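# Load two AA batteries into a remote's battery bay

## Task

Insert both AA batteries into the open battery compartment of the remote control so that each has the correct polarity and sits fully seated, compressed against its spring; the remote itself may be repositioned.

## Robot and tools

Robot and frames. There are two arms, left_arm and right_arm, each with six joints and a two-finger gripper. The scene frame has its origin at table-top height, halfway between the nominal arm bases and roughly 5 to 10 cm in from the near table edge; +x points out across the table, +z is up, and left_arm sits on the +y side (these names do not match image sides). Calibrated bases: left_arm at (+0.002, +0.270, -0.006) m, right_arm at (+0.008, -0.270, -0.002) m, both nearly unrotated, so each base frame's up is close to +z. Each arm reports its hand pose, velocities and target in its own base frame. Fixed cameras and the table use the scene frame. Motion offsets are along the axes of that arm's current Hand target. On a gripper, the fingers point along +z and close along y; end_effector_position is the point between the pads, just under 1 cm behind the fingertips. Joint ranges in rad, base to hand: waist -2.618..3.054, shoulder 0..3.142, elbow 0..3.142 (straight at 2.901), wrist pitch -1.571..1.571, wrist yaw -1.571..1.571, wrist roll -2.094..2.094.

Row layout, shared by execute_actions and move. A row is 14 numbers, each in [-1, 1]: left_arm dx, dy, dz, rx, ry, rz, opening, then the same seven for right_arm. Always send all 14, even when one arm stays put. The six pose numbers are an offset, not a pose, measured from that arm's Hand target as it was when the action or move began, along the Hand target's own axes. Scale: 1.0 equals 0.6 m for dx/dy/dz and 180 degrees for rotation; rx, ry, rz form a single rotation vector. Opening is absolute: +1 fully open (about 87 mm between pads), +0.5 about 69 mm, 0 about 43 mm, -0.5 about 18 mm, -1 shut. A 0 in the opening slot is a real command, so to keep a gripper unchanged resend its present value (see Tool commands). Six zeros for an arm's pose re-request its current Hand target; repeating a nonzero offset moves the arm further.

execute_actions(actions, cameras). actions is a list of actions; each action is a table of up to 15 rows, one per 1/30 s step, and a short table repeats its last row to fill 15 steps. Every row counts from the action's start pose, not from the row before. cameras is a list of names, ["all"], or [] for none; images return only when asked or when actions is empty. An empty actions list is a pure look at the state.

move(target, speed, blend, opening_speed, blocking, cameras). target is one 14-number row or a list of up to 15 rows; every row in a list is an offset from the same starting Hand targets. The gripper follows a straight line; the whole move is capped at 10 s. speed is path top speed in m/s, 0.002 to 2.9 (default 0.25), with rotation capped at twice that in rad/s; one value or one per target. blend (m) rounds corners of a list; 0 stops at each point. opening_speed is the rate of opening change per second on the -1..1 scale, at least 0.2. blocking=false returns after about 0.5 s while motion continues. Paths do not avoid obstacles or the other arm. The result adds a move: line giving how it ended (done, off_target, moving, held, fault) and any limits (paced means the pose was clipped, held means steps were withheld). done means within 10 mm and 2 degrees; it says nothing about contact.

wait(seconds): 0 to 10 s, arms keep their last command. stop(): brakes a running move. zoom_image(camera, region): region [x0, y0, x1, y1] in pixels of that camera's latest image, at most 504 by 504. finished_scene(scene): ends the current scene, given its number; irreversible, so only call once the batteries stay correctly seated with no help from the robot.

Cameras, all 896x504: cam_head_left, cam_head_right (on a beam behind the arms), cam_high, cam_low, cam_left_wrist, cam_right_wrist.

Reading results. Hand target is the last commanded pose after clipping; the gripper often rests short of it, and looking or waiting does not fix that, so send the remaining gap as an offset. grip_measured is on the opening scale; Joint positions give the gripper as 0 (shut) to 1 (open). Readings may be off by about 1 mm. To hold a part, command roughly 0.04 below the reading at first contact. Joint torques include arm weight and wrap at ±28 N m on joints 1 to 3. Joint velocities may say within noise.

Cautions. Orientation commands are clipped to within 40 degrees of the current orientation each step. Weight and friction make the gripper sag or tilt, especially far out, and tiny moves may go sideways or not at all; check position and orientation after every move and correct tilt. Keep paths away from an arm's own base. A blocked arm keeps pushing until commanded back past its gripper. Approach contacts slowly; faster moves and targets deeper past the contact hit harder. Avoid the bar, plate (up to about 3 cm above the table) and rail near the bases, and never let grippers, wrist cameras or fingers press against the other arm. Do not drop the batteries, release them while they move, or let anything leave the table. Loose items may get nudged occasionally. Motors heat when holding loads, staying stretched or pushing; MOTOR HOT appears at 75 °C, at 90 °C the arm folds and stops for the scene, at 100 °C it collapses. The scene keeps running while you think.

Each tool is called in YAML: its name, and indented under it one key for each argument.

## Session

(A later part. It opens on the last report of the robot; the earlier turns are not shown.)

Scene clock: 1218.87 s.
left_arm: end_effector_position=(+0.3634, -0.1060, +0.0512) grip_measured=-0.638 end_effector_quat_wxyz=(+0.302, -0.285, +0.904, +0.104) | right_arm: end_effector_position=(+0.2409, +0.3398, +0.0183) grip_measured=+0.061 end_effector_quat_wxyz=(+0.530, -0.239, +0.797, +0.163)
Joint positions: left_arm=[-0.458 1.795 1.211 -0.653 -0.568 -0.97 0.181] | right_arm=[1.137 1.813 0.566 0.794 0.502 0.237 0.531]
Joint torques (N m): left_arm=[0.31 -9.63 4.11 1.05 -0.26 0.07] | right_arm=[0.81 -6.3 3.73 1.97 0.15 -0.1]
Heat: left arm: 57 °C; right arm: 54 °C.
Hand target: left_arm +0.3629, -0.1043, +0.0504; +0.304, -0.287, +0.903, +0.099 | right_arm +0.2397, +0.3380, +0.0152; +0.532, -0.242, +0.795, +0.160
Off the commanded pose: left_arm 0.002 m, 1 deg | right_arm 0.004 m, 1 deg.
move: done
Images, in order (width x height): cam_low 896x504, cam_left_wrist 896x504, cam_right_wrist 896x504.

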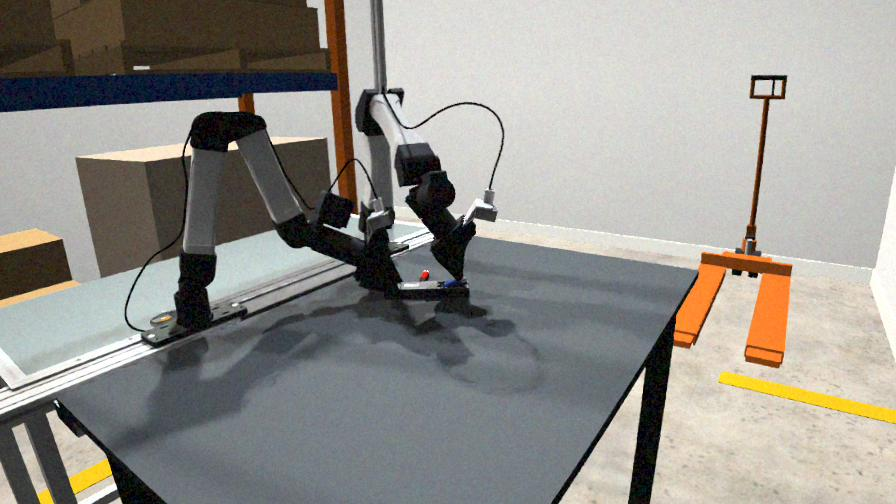

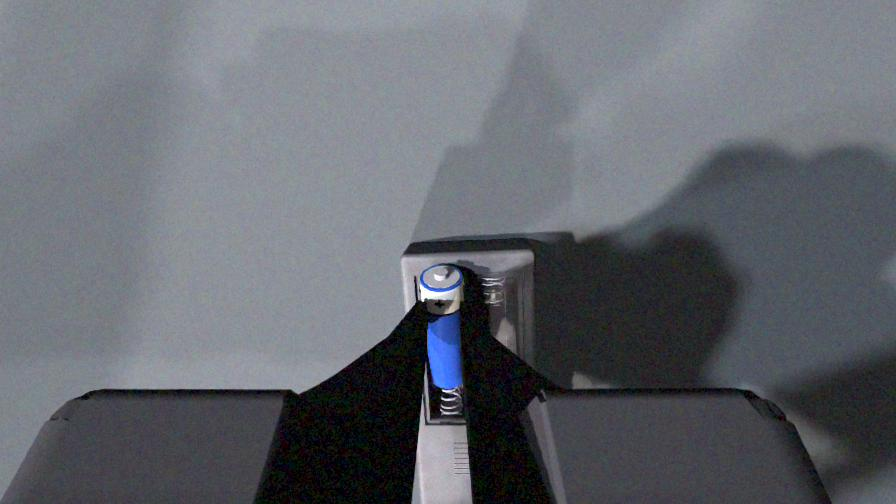

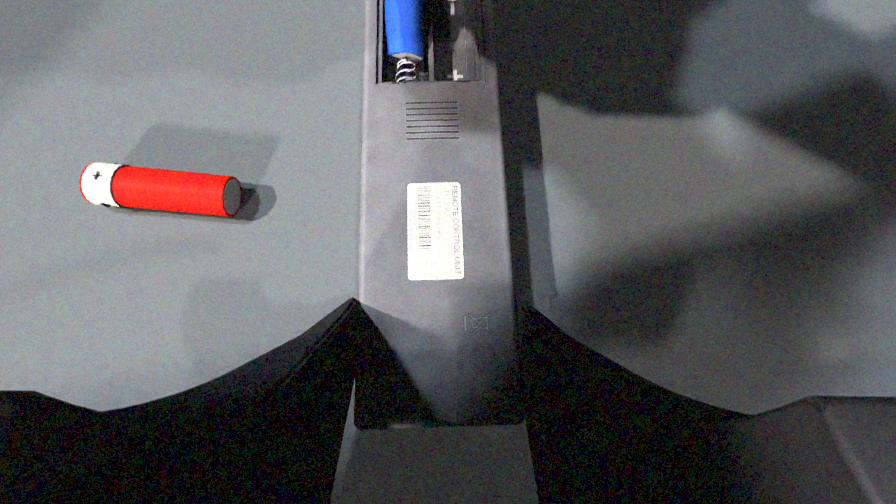

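move:
  target: [0.018,0,-0.0093,0,0,0,-0.75,0,0,0,0,0,0,-0.06]
  cameras: ["cam_left_wrist","cam_low","cam_right_wrist"]
  speed: 0.05

zoom_image:
  camera: "cam_left_wrist"
  region: [330, 180, 630, 450]

zoom_image:
  camera: "cam_low"
  region: [409, 245, 493, 305]

zoom_image:
  camera: "cam_right_wrist"
  region: [330, 0, 560, 180]

Scene clock: 1233.47 s.
left_arm: end_effector_position=(+0.3611, -0.1094, +0.0508) grip_measured=-0.638 end_effector_quat_wxyz=(+0.311, -0.287, +0.900, +0.102) | right_arm: end_effector_position=(+0.2409, +0.3398, +0.0183) grip_measured=+0.061 end_effector_quat_wxyz=(+0.530, -0.239, +0.797, +0.163)
Joint positions: left_arm=[-0.475 1.784 1.19 -0.635 -0.584 -0.989 0.181] | right_arm=[1.137 1.813 0.566 0.794 0.502 0.237 0.531]
Joint torques (N m): left_arm=[-0.83 -9.72 3.95 0.81 -0.19 -0.11] | right_arm=[0.7 -6.11 3.56 1.95 0.17 -0.09]
Heat: left arm: 56 °C; right arm: 53 °C.
Hand target: left_arm +0.3532, -0.1112, +0.0483; +0.304, -0.287, +0.903, +0.099 | right_arm +0.2397, +0.3380, +0.0152; +0.532, -0.242, +0.795, +0.160
Off the commanded pose: left_arm 0.009 m, 1 deg | right_arm 0.004 m, 1 deg.
move: done
Images, in order (width x height): cam_low 896x504, cam_left_wrist 896x504, cam_right_wrist 896x504.

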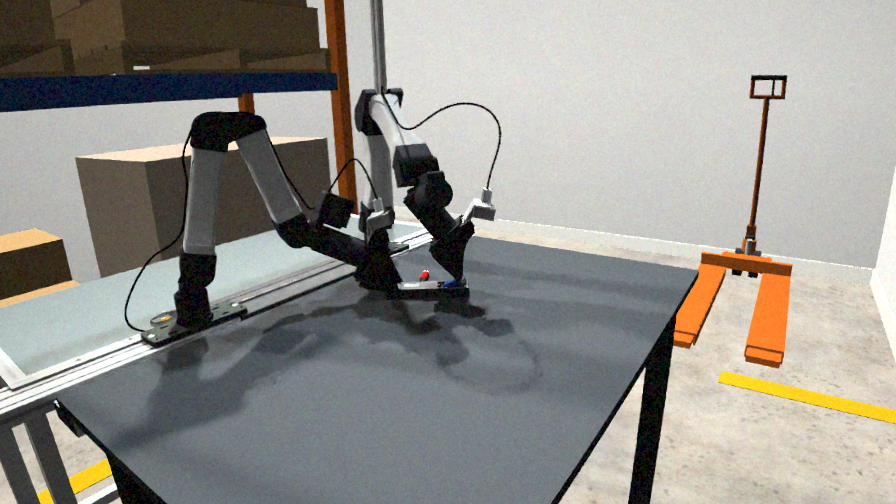

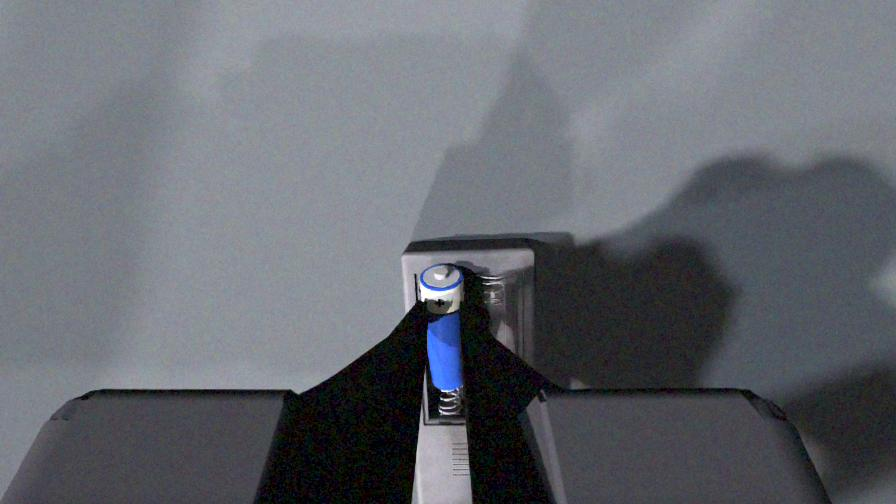

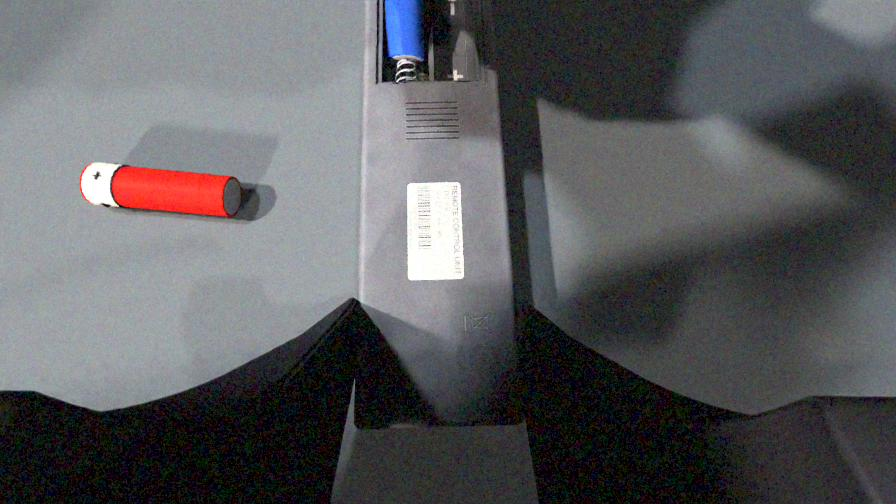

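Scaled by 1.680 from the camera's 896x504 image, which has a finer 1280x720 frame.

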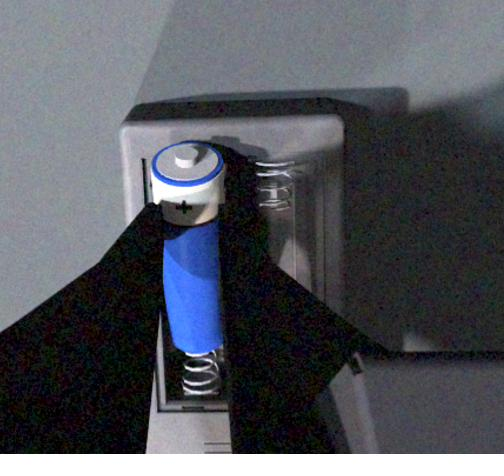

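Scaled by 6.000 from the camera's 896x504 image, which has a finer 1280x720 frame.

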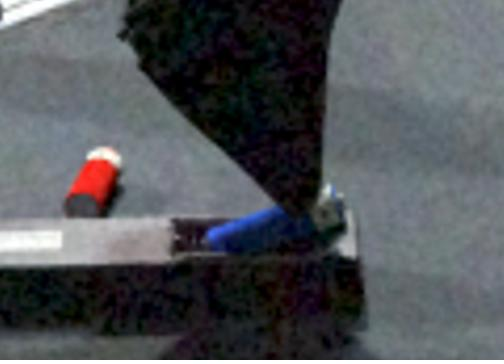

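Scaled by 2.191 from the camera's 896x504 image, which has a finer 1280x720 frame.

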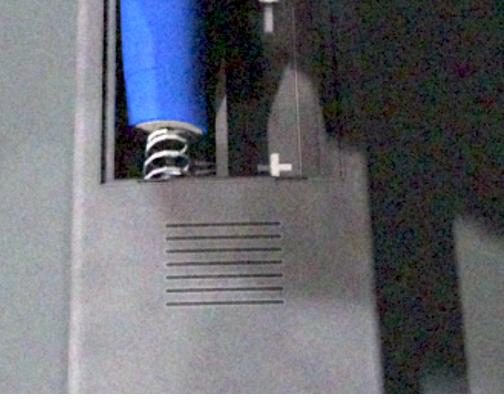

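move:
  target: [0.0147,0,-0.011,0,0,0,-0.75,0,0,0,0,0,0,-0.08]
  cameras: ["cam_left_wrist","cam_low","cam_right_wrist"]
  speed: 0.05

zoom_image:
  camera: "cam_left_wrist"
  region: [330, 180, 630, 450]

zoom_image:
  camera: "cam_low"
  region: [409, 245, 493, 305]

zoom_image:
  camera: "cam_right_wrist"
  region: [330, 0, 560, 180]

Scene clock: 1245.93 s.
left_arm: end_effector_position=(+0.3575, -0.1118, +0.0500) grip_measured=-0.638 end_effector_quat_wxyz=(+0.320, -0.293, +0.895, +0.107) | right_arm: end_effector_position=(+0.2411, +0.3396, +0.0184) grip_measured=+0.061 end_effector_quat_wxyz=(+0.531, -0.238, +0.797, +0.162)
Joint positions: left_arm=[-0.496 1.778 1.174 -0.633 -0.613 -1.023 0.181] | right_arm=[1.137 1.813 0.566 0.794 0.503 0.237 0.531]
Joint torques (N m): left_arm=[-1.62 -10.28 4.03 0.62 -0.06 -0.13] | right_arm=[0.84 -6.11 3.64 1.94 0.16 -0.11]
Heat: left arm: 55 °C; right arm: 53 °C.
Hand target: left_arm +0.3441, -0.1175, +0.0482; +0.304, -0.287, +0.903, +0.099 | right_arm +0.2397, +0.3379, +0.0152; +0.532, -0.242, +0.795, +0.160
Off the commanded pose: left_arm 0.015 m, 2 deg | right_arm 0.004 m, 1 deg.
move: off_target (left_arm)
Images, in order (width x height): cam_low 896x504, cam_left_wrist 896x504, cam_right_wrist 896x504.

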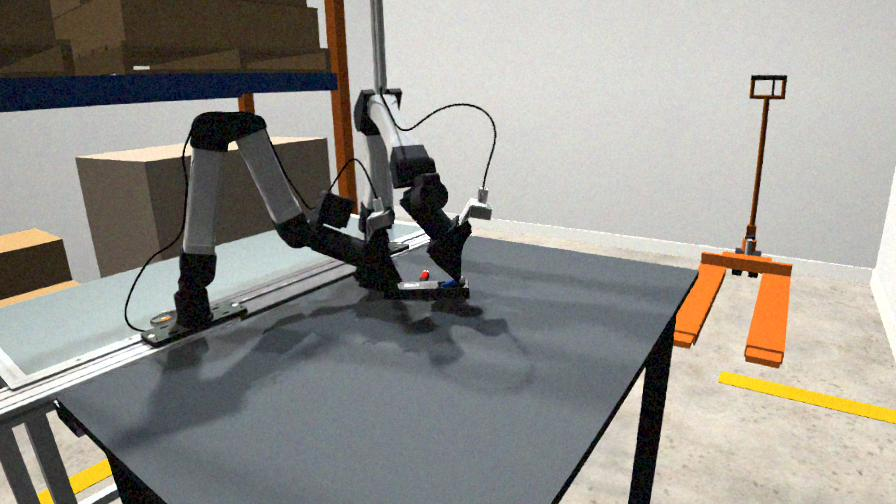

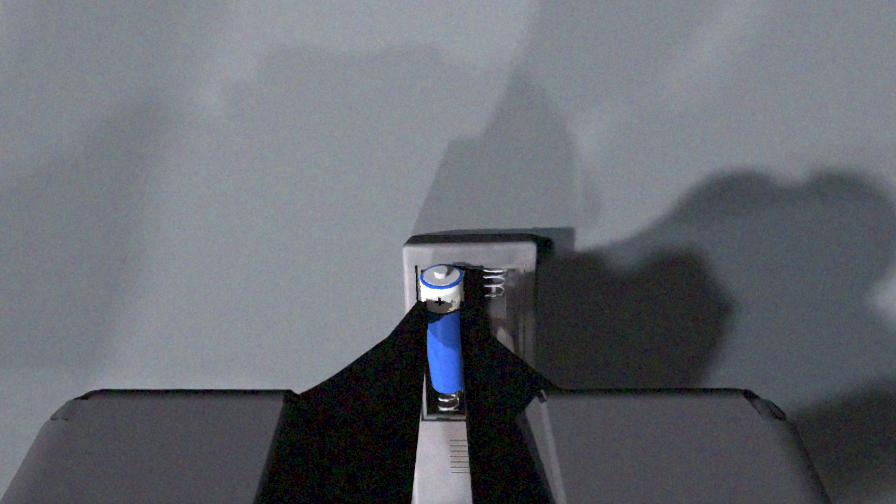

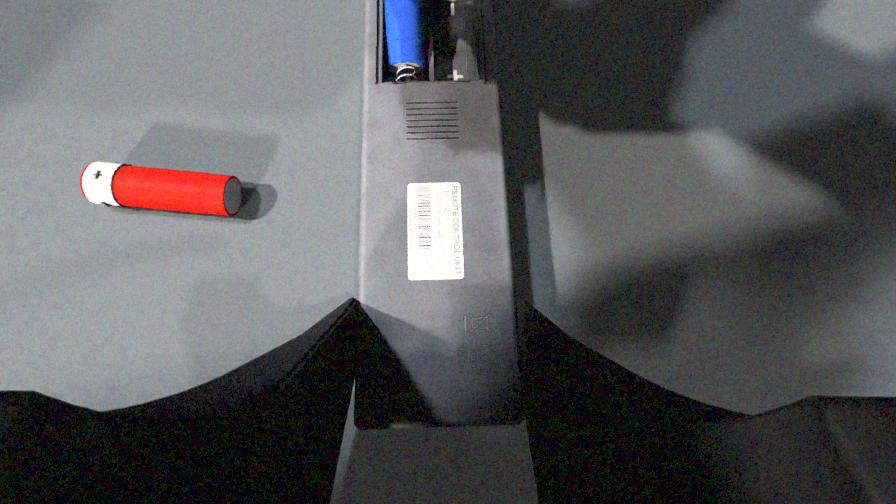

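Scaled by 1.680 from the camera's 896x504 image, which has a finer 1280x720 frame.

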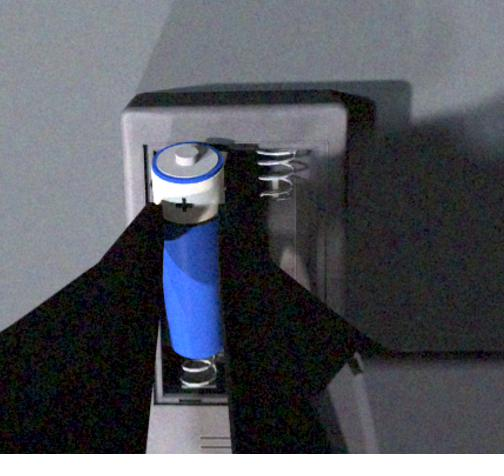

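Scaled by 6.000 from the camera's 896x504 image, which has a finer 1280x720 frame.

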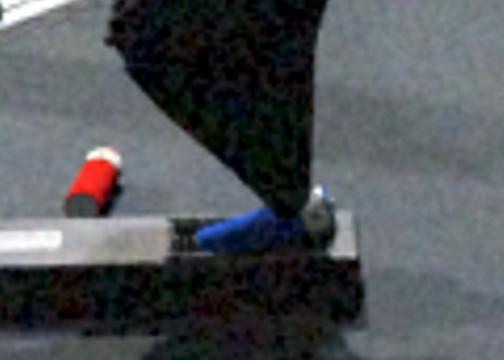

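Scaled by 2.191 from the camera's 896x504 image, which has a finer 1280x720 frame.

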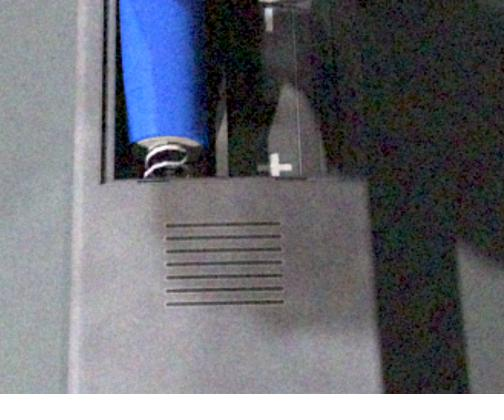

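move:
  target: [0.0107,0,-0.008,0,0,0,-0.75,0,0,0,0,0,0,-0.08]
  cameras: ["cam_left_wrist","cam_low","cam_right_wrist"]
  speed: 0.05

zoom_image:
  camera: "cam_left_wrist"
  region: [330, 180, 630, 450]

zoom_image:
  camera: "cam_low"
  region: [409, 245, 493, 305]

zoom_image:
  camera: "cam_right_wrist"
  region: [330, 0, 560, 180]

Scene clock: 1260.90 s.
left_arm: end_effector_position=(+0.3547, -0.1127, +0.0495) grip_measured=-0.638 end_effector_quat_wxyz=(+0.327, -0.297, +0.890, +0.111) | right_arm: end_effector_position=(+0.2414, +0.3386, +0.0182) grip_measured=+0.061 end_effector_quat_wxyz=(+0.532, -0.237, +0.797, +0.161)
Joint positions: left_arm=[-0.511 1.775 1.163 -0.633 -0.637 -1.048 0.181] | right_arm=[1.137 1.813 0.564 0.797 0.508 0.237 0.531]
Joint torques (N m): left_arm=[-2.11 -10.67 4.15 0.48 0.13 -0.09] | right_arm=[0.83 -6.34 3.64 1.97 0.13 -0.08]
Heat: left arm: 55 °C; right arm: 53 °C.
Hand target: left_arm +0.3376, -0.1222, +0.0481; +0.304, -0.287, +0.903, +0.099 | right_arm +0.2397, +0.3380, +0.0152; +0.532, -0.242, +0.795, +0.160
Off the commanded pose: left_arm 0.020 m, 4 deg | right_arm 0.004 m, 1 deg.
move: off_target (left_arm)
Images, in order (width x height): cam_low 896x504, cam_left_wrist 896x504, cam_right_wrist 896x504.

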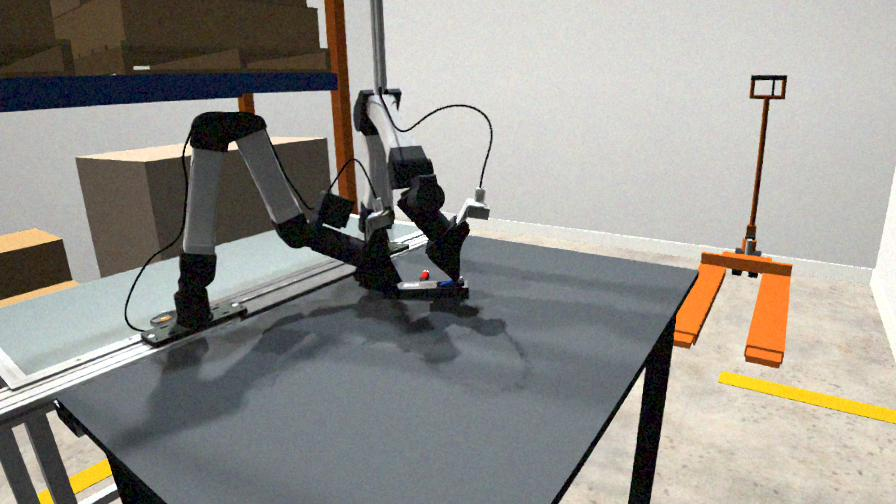

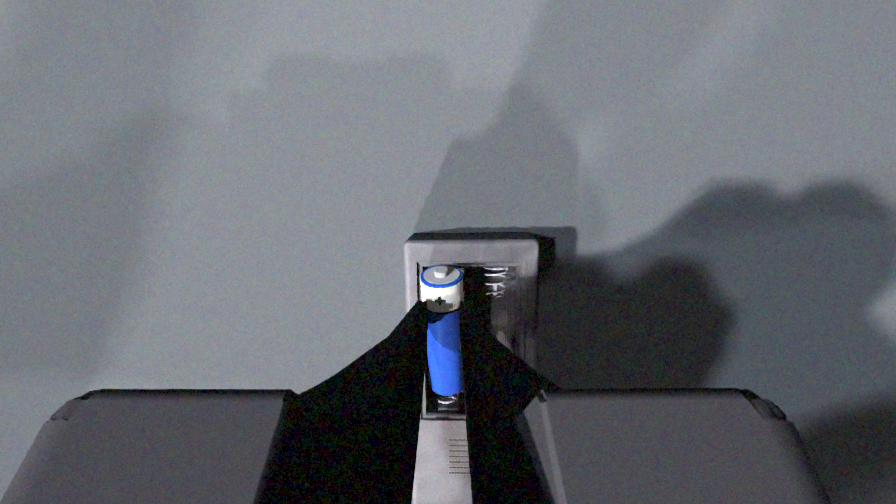

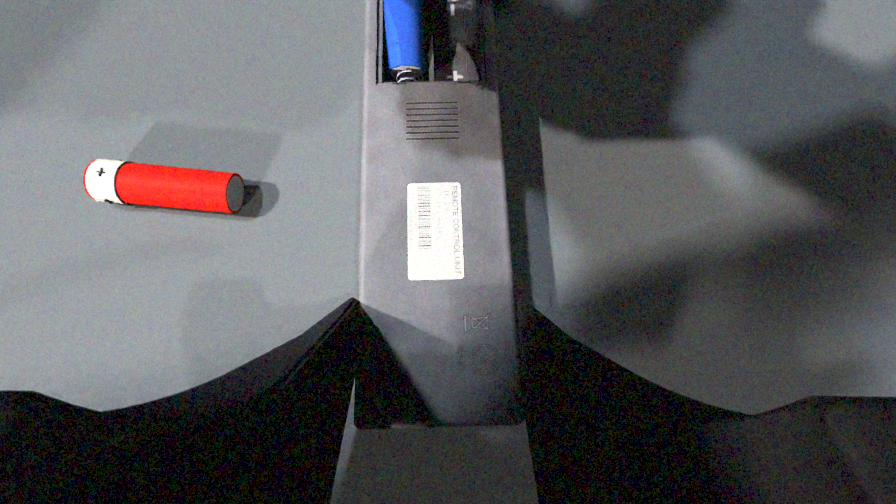

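Scaled by 1.680 from the camera's 896x504 image, which has a finer 1280x720 frame.

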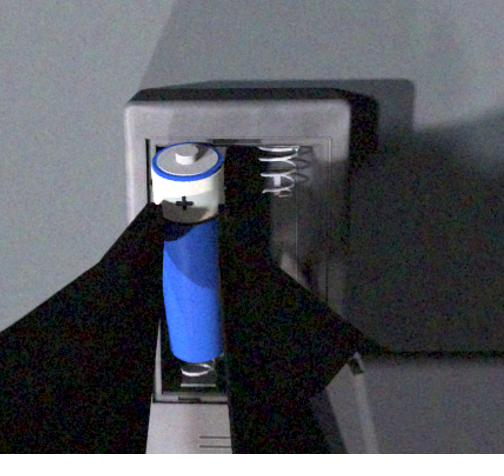

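Scaled by 6.000 from the camera's 896x504 image, which has a finer 1280x720 frame.

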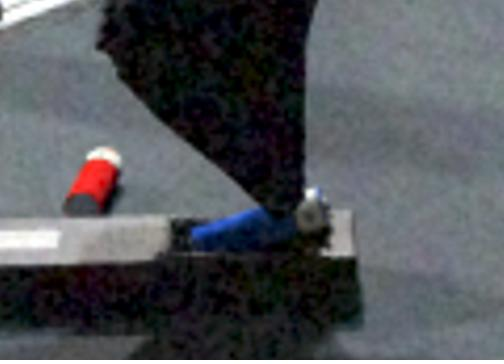

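Scaled by 2.191 from the camera's 896x504 image, which has a finer 1280x720 frame.

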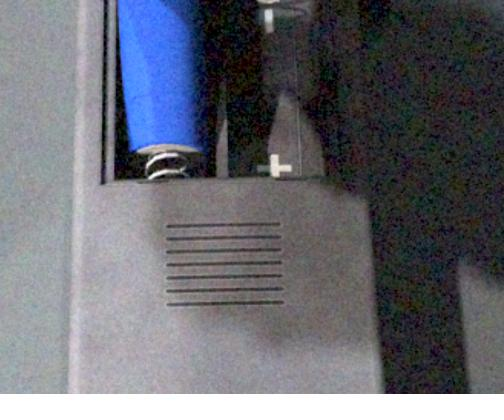

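move:
  target: [-0.01,0,0.0255,0,0.08,0,-0.75,0,0,0,0,0,0,-0.08]
  cameras: ["cam_left_wrist","cam_low","cam_right_wrist"]
  speed: 0.04

zoom_image:
  camera: "cam_left_wrist"
  region: [330, 180, 630, 450]

zoom_image:
  camera: "cam_low"
  region: [409, 245, 493, 305]

zoom_image:
  camera: "cam_right_wrist"
  region: [330, 0, 560, 180]

Scene clock: 1284.53 s.
left_arm: end_effector_position=(+0.3571, -0.1093, +0.0490) grip_measured=-0.639 end_effector_quat_wxyz=(+0.221, -0.305, +0.924, +0.064) | right_arm: end_effector_position=(+0.2414, +0.3386, +0.0182) grip_measured=+0.061 end_effector_quat_wxyz=(+0.532, -0.237, +0.797, +0.161)
Joint positions: left_arm=[-0.387 1.826 1.292 -0.767 -0.383 -0.973 0.18] | right_arm=[1.137 1.813 0.564 0.797 0.508 0.237 0.531]
Joint torques (N m): left_arm=[-0.05 -6.28 7.15 0.47 0.18 0.07] | right_arm=[0.85 -6.37 3.64 1.94 0.11 -0.11]
Heat: left arm: 55 °C; right arm: 52 °C.
Hand target: left_arm +0.3490, -0.1140, +0.0396; +0.188, -0.297, +0.934, +0.062 | right_arm +0.2397, +0.3380, +0.0152; +0.532, -0.242, +0.795, +0.160
Off the commanded pose: left_arm 0.013 m, 4 deg | right_arm 0.003 m, 1 deg.
move: off_target (left_arm)
Images, in order (width x height): cam_low 896x504, cam_left_wrist 896x504, cam_right_wrist 896x504.

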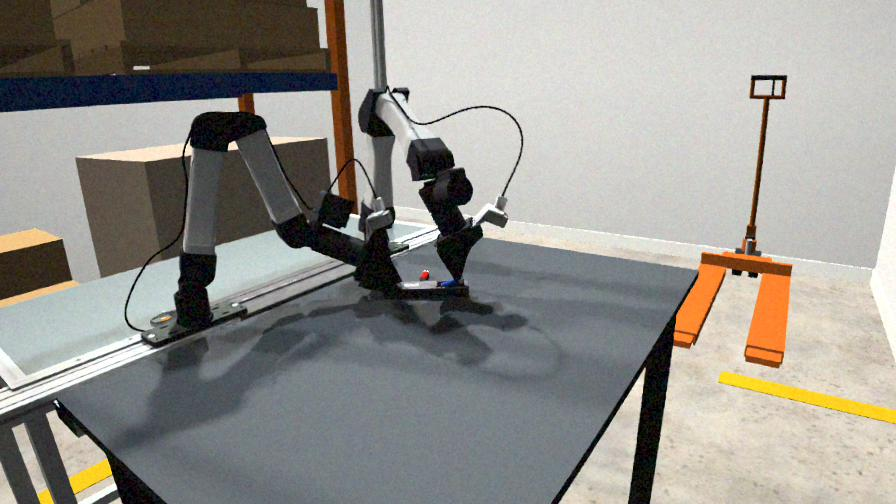

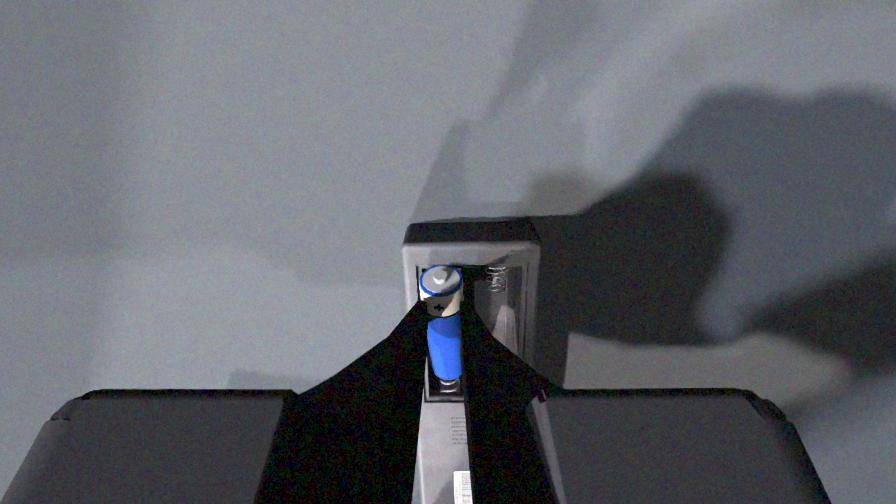

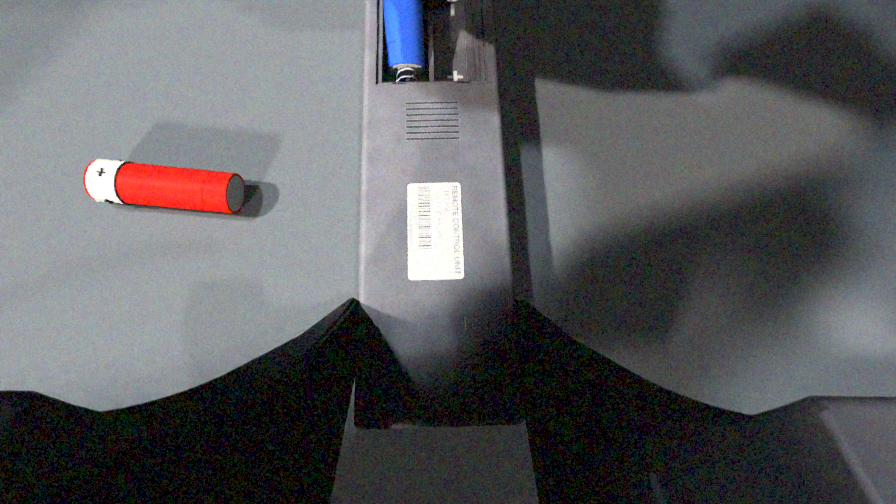

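Scaled by 1.680 from the camera's 896x504 image, which has a finer 1280x720 frame.

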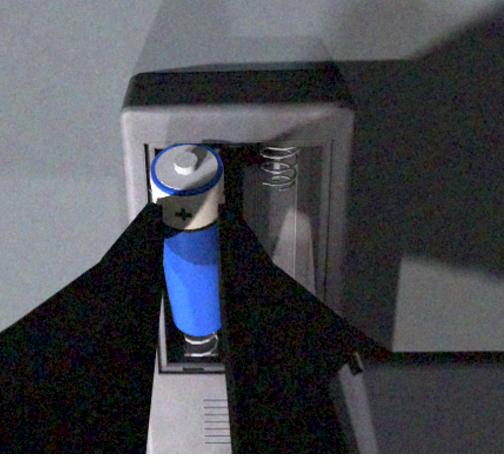

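Scaled by 6.000 from the camera's 896x504 image, which has a finer 1280x720 frame.

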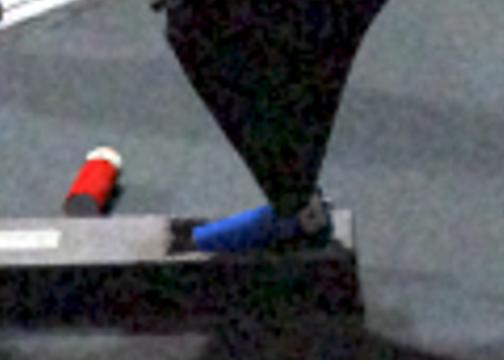

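Scaled by 2.191 from the camera's 896x504 image, which has a finer 1280x720 frame.

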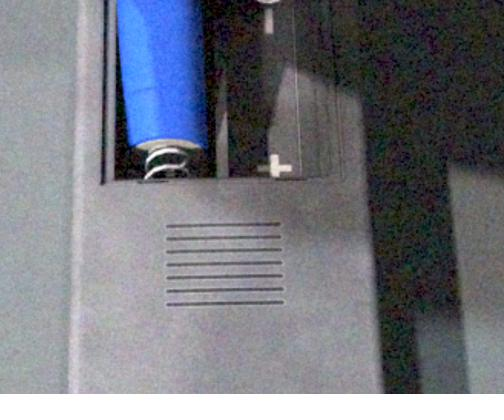

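move:
  target: [0.014,0,-0.008,0,0,0,-0.75,0,0,0,0,0,0,-0.08]
  cameras: ["cam_left_wrist","cam_low","cam_right_wrist"]
  speed: 0.04

zoom_image:
  camera: "cam_left_wrist"
  region: [330, 180, 630, 450]

zoom_image:
  camera: "cam_low"
  region: [409, 245, 493, 305]

zoom_image:
  camera: "cam_right_wrist"
  region: [330, 0, 560, 180]

Scene clock: 1297.20 s.
left_arm: end_effector_position=(+0.3569, -0.1101, +0.0490) grip_measured=-0.639 end_effector_quat_wxyz=(+0.221, -0.306, +0.924, +0.063) | right_arm: end_effector_position=(+0.2414, +0.3386, +0.0182) grip_measured=+0.061 end_effector_quat_wxyz=(+0.532, -0.237, +0.797, +0.161)
Joint positions: left_arm=[-0.389 1.826 1.292 -0.768 -0.383 -0.977 0.18] | right_arm=[1.137 1.813 0.564 0.797 0.508 0.237 0.531]
Joint torques (N m): left_arm=[-1.81 -7.73 5.71 0.38 0.14 -0.09] | right_arm=[0.81 -6.3 3.84 1.93 0.14 -0.13]
Heat: left arm: 54 °C; right arm: 52 °C.
Hand target: left_arm +0.3412, -0.1197, +0.0407; +0.188, -0.297, +0.934, +0.062 | right_arm +0.2397, +0.3380, +0.0152; +0.532, -0.242, +0.795, +0.160
Off the commanded pose: left_arm 0.020 m, 4 deg | right_arm 0.004 m, 1 deg.
move: off_target (left_arm)
Images, in order (width x height): cam_low 896x504, cam_left_wrist 896x504, cam_right_wrist 896x504.

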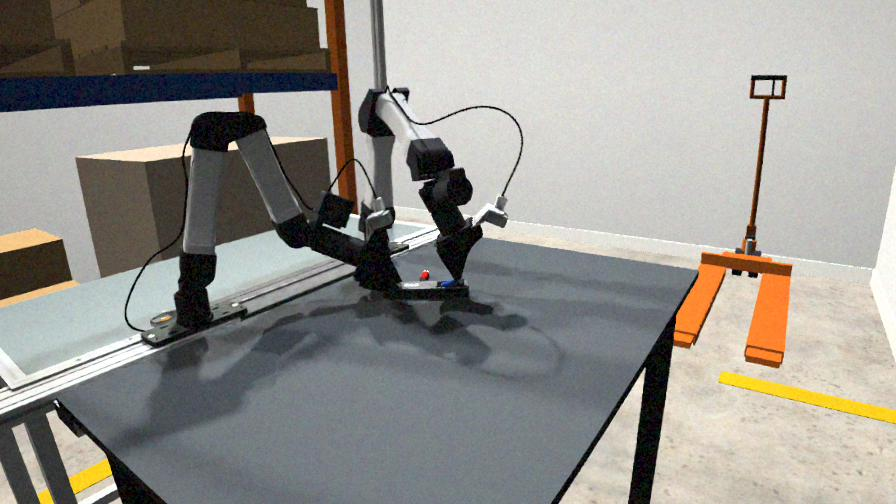

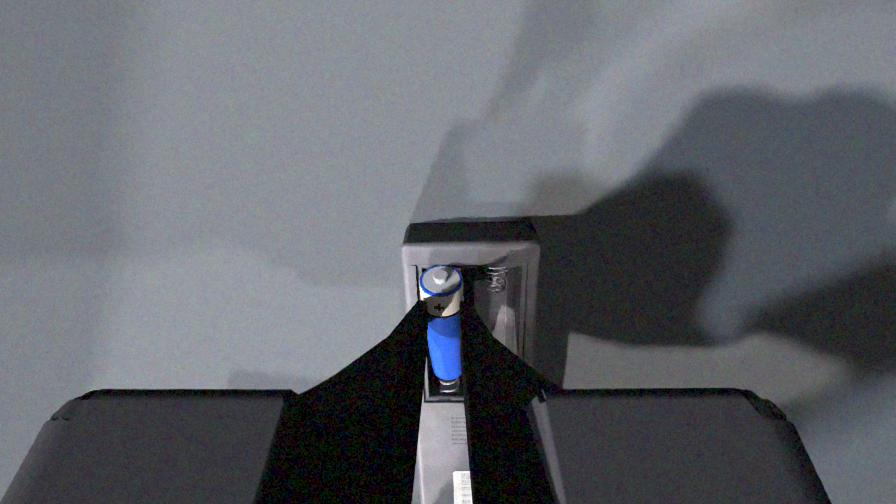

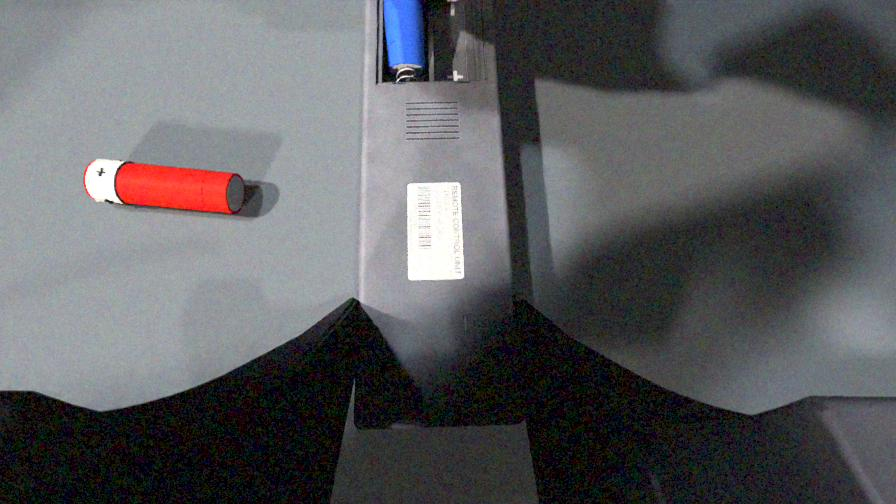

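Scaled by 1.680 from the camera's 896x504 image, which has a finer 1280x720 frame.

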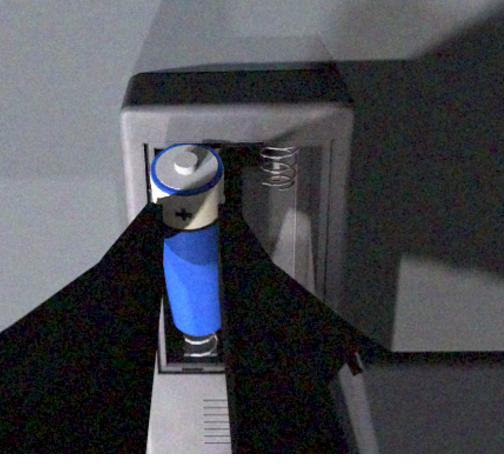

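Scaled by 6.000 from the camera's 896x504 image, which has a finer 1280x720 frame.

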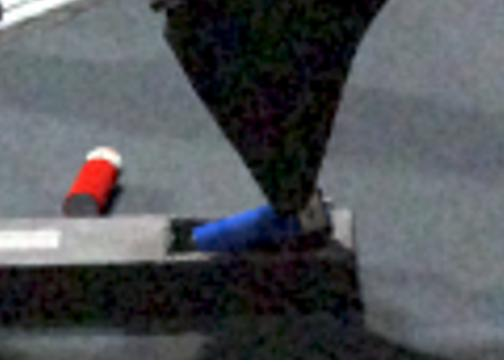

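Scaled by 2.191 from the camera's 896x504 image, which has a finer 1280x720 frame.

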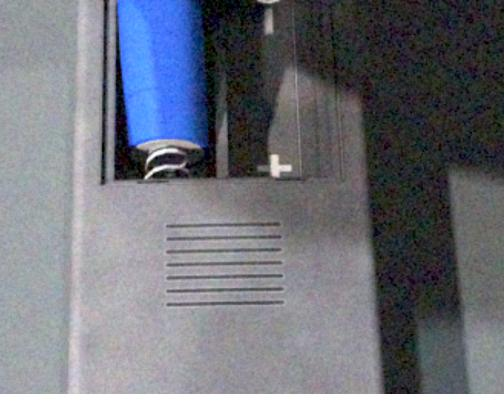

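move:
  target:
    - [-0.021,0,0.0015,0,0,0,-0.75,0,0,0,0,0,0,-0.08]
    - [-0.021,0,0.0015,0,0,0,-0.5,0,0,0,0,0,0,-0.08]
    - [-0.05,0,-0.06,0,0,0,-0.5,0,0,0,0,0,0,-0.08]
  cameras: ["cam_left_wrist","cam_low","cam_right_wrist"]
  speed: 0.06
  opening_speed: 0.3

zoom_image:
  camera: "cam_left_wrist"
  region: [330, 130, 630, 400]

zoom_image:
  camera: "cam_low"
  region: [409, 245, 493, 305]

zoom_image:
  camera: "cam_right_wrist"
  region: [330, 0, 560, 180]

Scene clock: 1323.70 s.
left_arm: end_effector_position=(+0.3472, -0.1107, +0.0721) grip_measured=-0.500 end_effector_quat_wxyz=(+0.180, -0.295, +0.935, +0.074) | right_arm: end_effector_position=(+0.2414, +0.3386, +0.0183) grip_measured=+0.061 end_effector_quat_wxyz=(+0.532, -0.237, +0.797, +0.161)
Joint positions: left_arm=[-0.383 1.843 1.423 -0.959 -0.344 -0.96 0.25] | right_arm=[1.137 1.813 0.564 0.797 0.508 0.237 0.531]
Joint torques (N m): left_arm=[0.34 -10.5 8.66 0.53 -0.15 0.11] | right_arm=[0.76 -6.32 3.78 1.84 0.1 -0.11]
Heat: left arm: 53 °C; right arm: 52 °C.
Hand target: left_arm +0.3523, -0.1119, +0.0855; +0.188, -0.297, +0.934, +0.062 | right_arm +0.2397, +0.3380, +0.0152; +0.532, -0.242, +0.795, +0.160
Off the commanded pose: left_arm 0.014 m, 2 deg | right_arm 0.004 m, 1 deg.
move: off_target (left_arm); target 2's new opening was sent with left_arm's hand 0.009 m and 3 deg from that target
Images, in order (width x height): cam_low 896x504, cam_left_wrist 896x504, cam_right_wrist 896x504.

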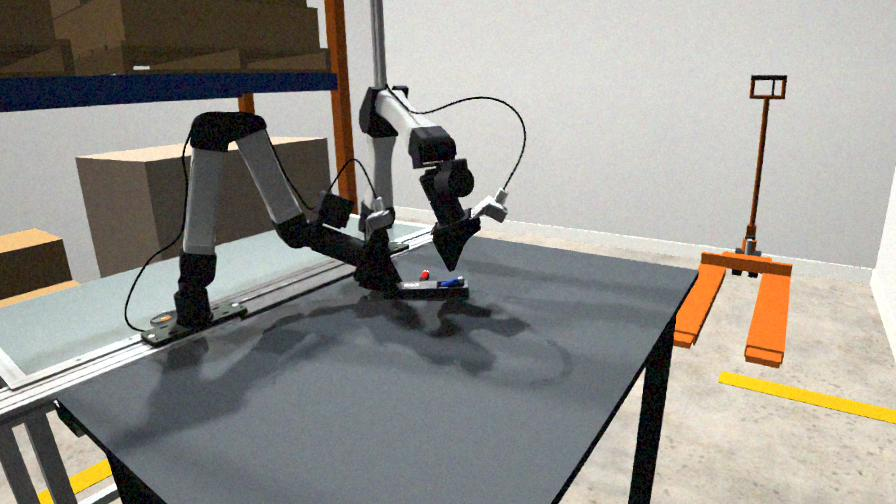

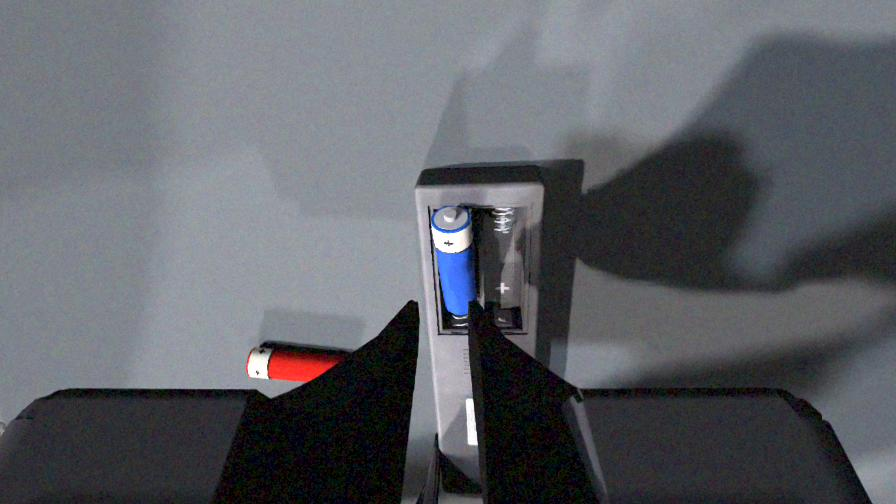

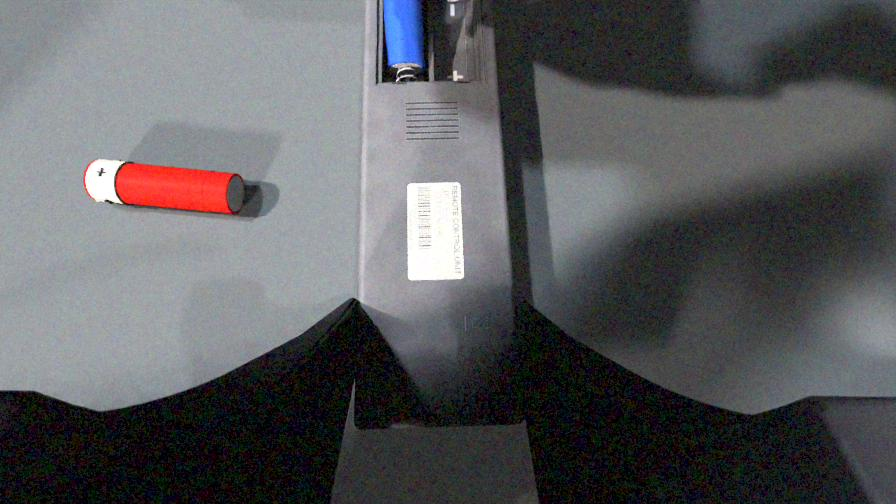

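Scaled by 1.680 from the camera's 896x504 image, which has a finer 1280x720 frame.

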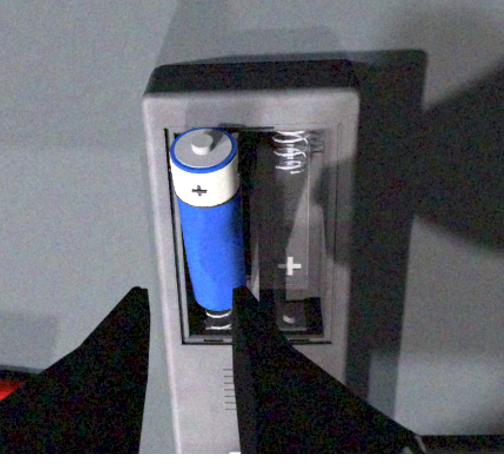

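Scaled by 6.000 from the camera's 896x504 image, which has a finer 1280x720 frame.

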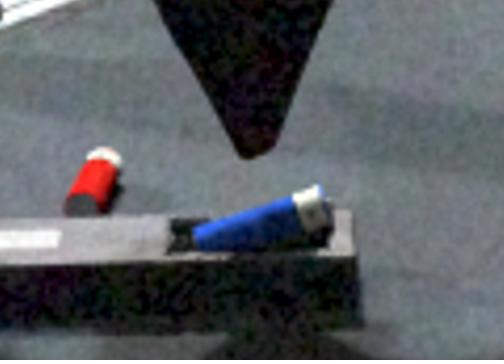

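Scaled by 2.191 from the camera's 896x504 image, which has a finer 1280x720 frame.

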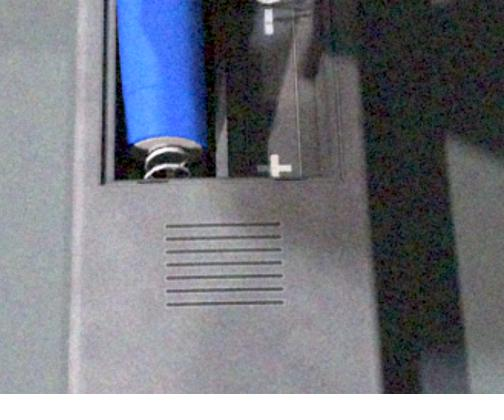

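move:
  target: [-0.0147,0,0.0168,0,0,0,-1,0,0,0,0,0,0,-0.08]
  cameras: ["cam_left_wrist","cam_low"]
  speed: 0.06

zoom_image:
  camera: "cam_left_wrist"
  region: [330, 180, 630, 450]

zoom_image:
  camera: "cam_low"
  region: [409, 245, 493, 305]

Scene clock: 1347.53 s.
left_arm: end_effector_position=(+0.3517, -0.1018, +0.0746) grip_measured=-0.963 end_effector_quat_wxyz=(+0.179, -0.295, +0.935, +0.075) | right_arm: end_effector_position=(+0.2414, +0.3386, +0.0183) grip_measured=+0.061 end_effector_quat_wxyz=(+0.532, -0.237, +0.797, +0.161)
Joint positions: left_arm=[-0.355 1.843 1.432 -0.96 -0.338 -0.932 0.018] | right_arm=[1.137 1.813 0.564 0.797 0.508 0.237 0.531]
Joint torques (N m): left_arm=[0.36 -8.23 8.75 0.77 -0.14 0.06] | right_arm=[0.95 -6.34 3.84 1.89 0.09 -0.07]
Heat: left arm: 54 °C; right arm: 52 °C.
Hand target: left_arm +0.3622, -0.1049, +0.0797; +0.188, -0.297, +0.934, +0.062 | right_arm +0.2397, +0.3380, +0.0152; +0.532, -0.242, +0.795, +0.160
Off the commanded pose: left_arm 0.012 m, 2 deg | right_arm 0.004 m, 1 deg.
move: off_target (left_arm)
Images, in order (width x height): cam_low 896x504, cam_left_wrist 896x504.

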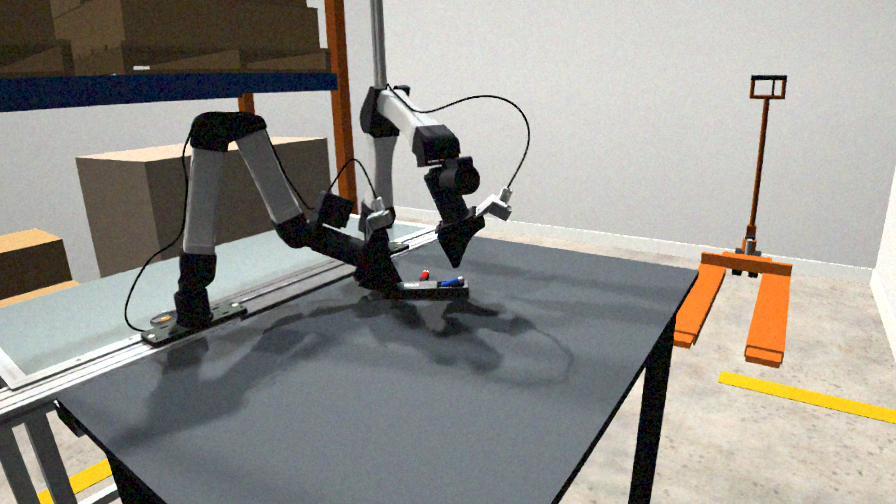

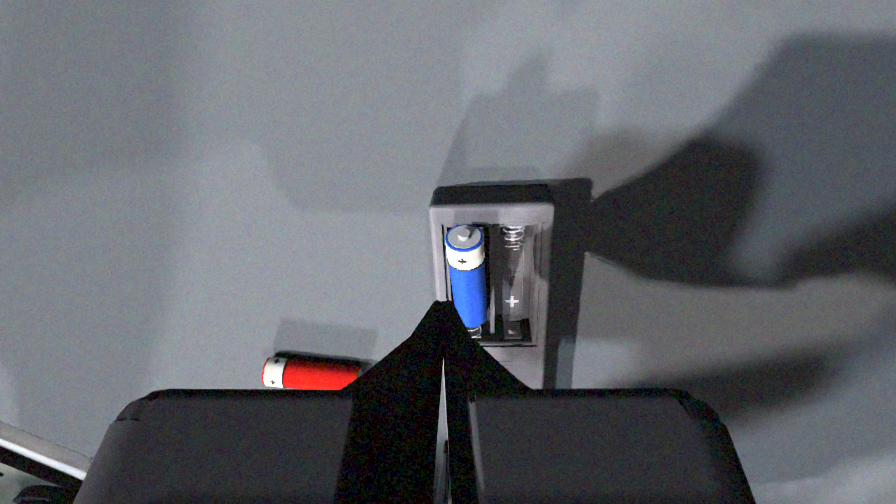

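Scaled by 1.680 from the camera's 896x504 image, which has a finer 1280x720 frame.

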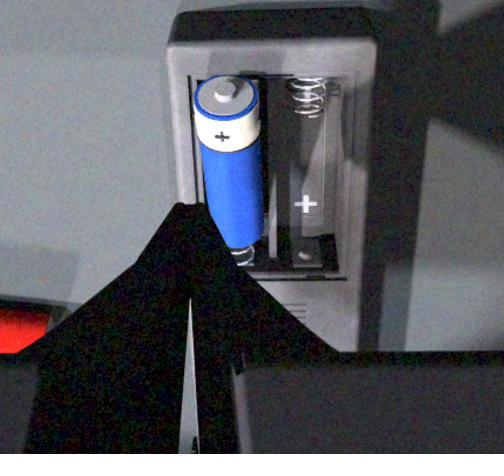

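Scaled by 6.000 from the camera's 896x504 image, which has a finer 1280x720 frame.

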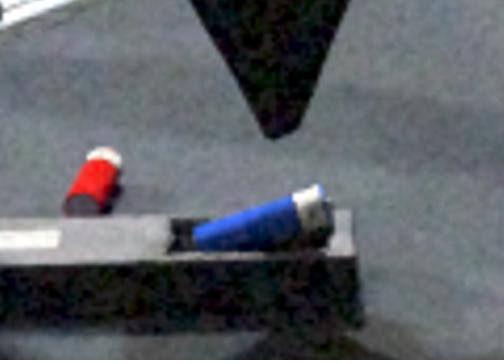

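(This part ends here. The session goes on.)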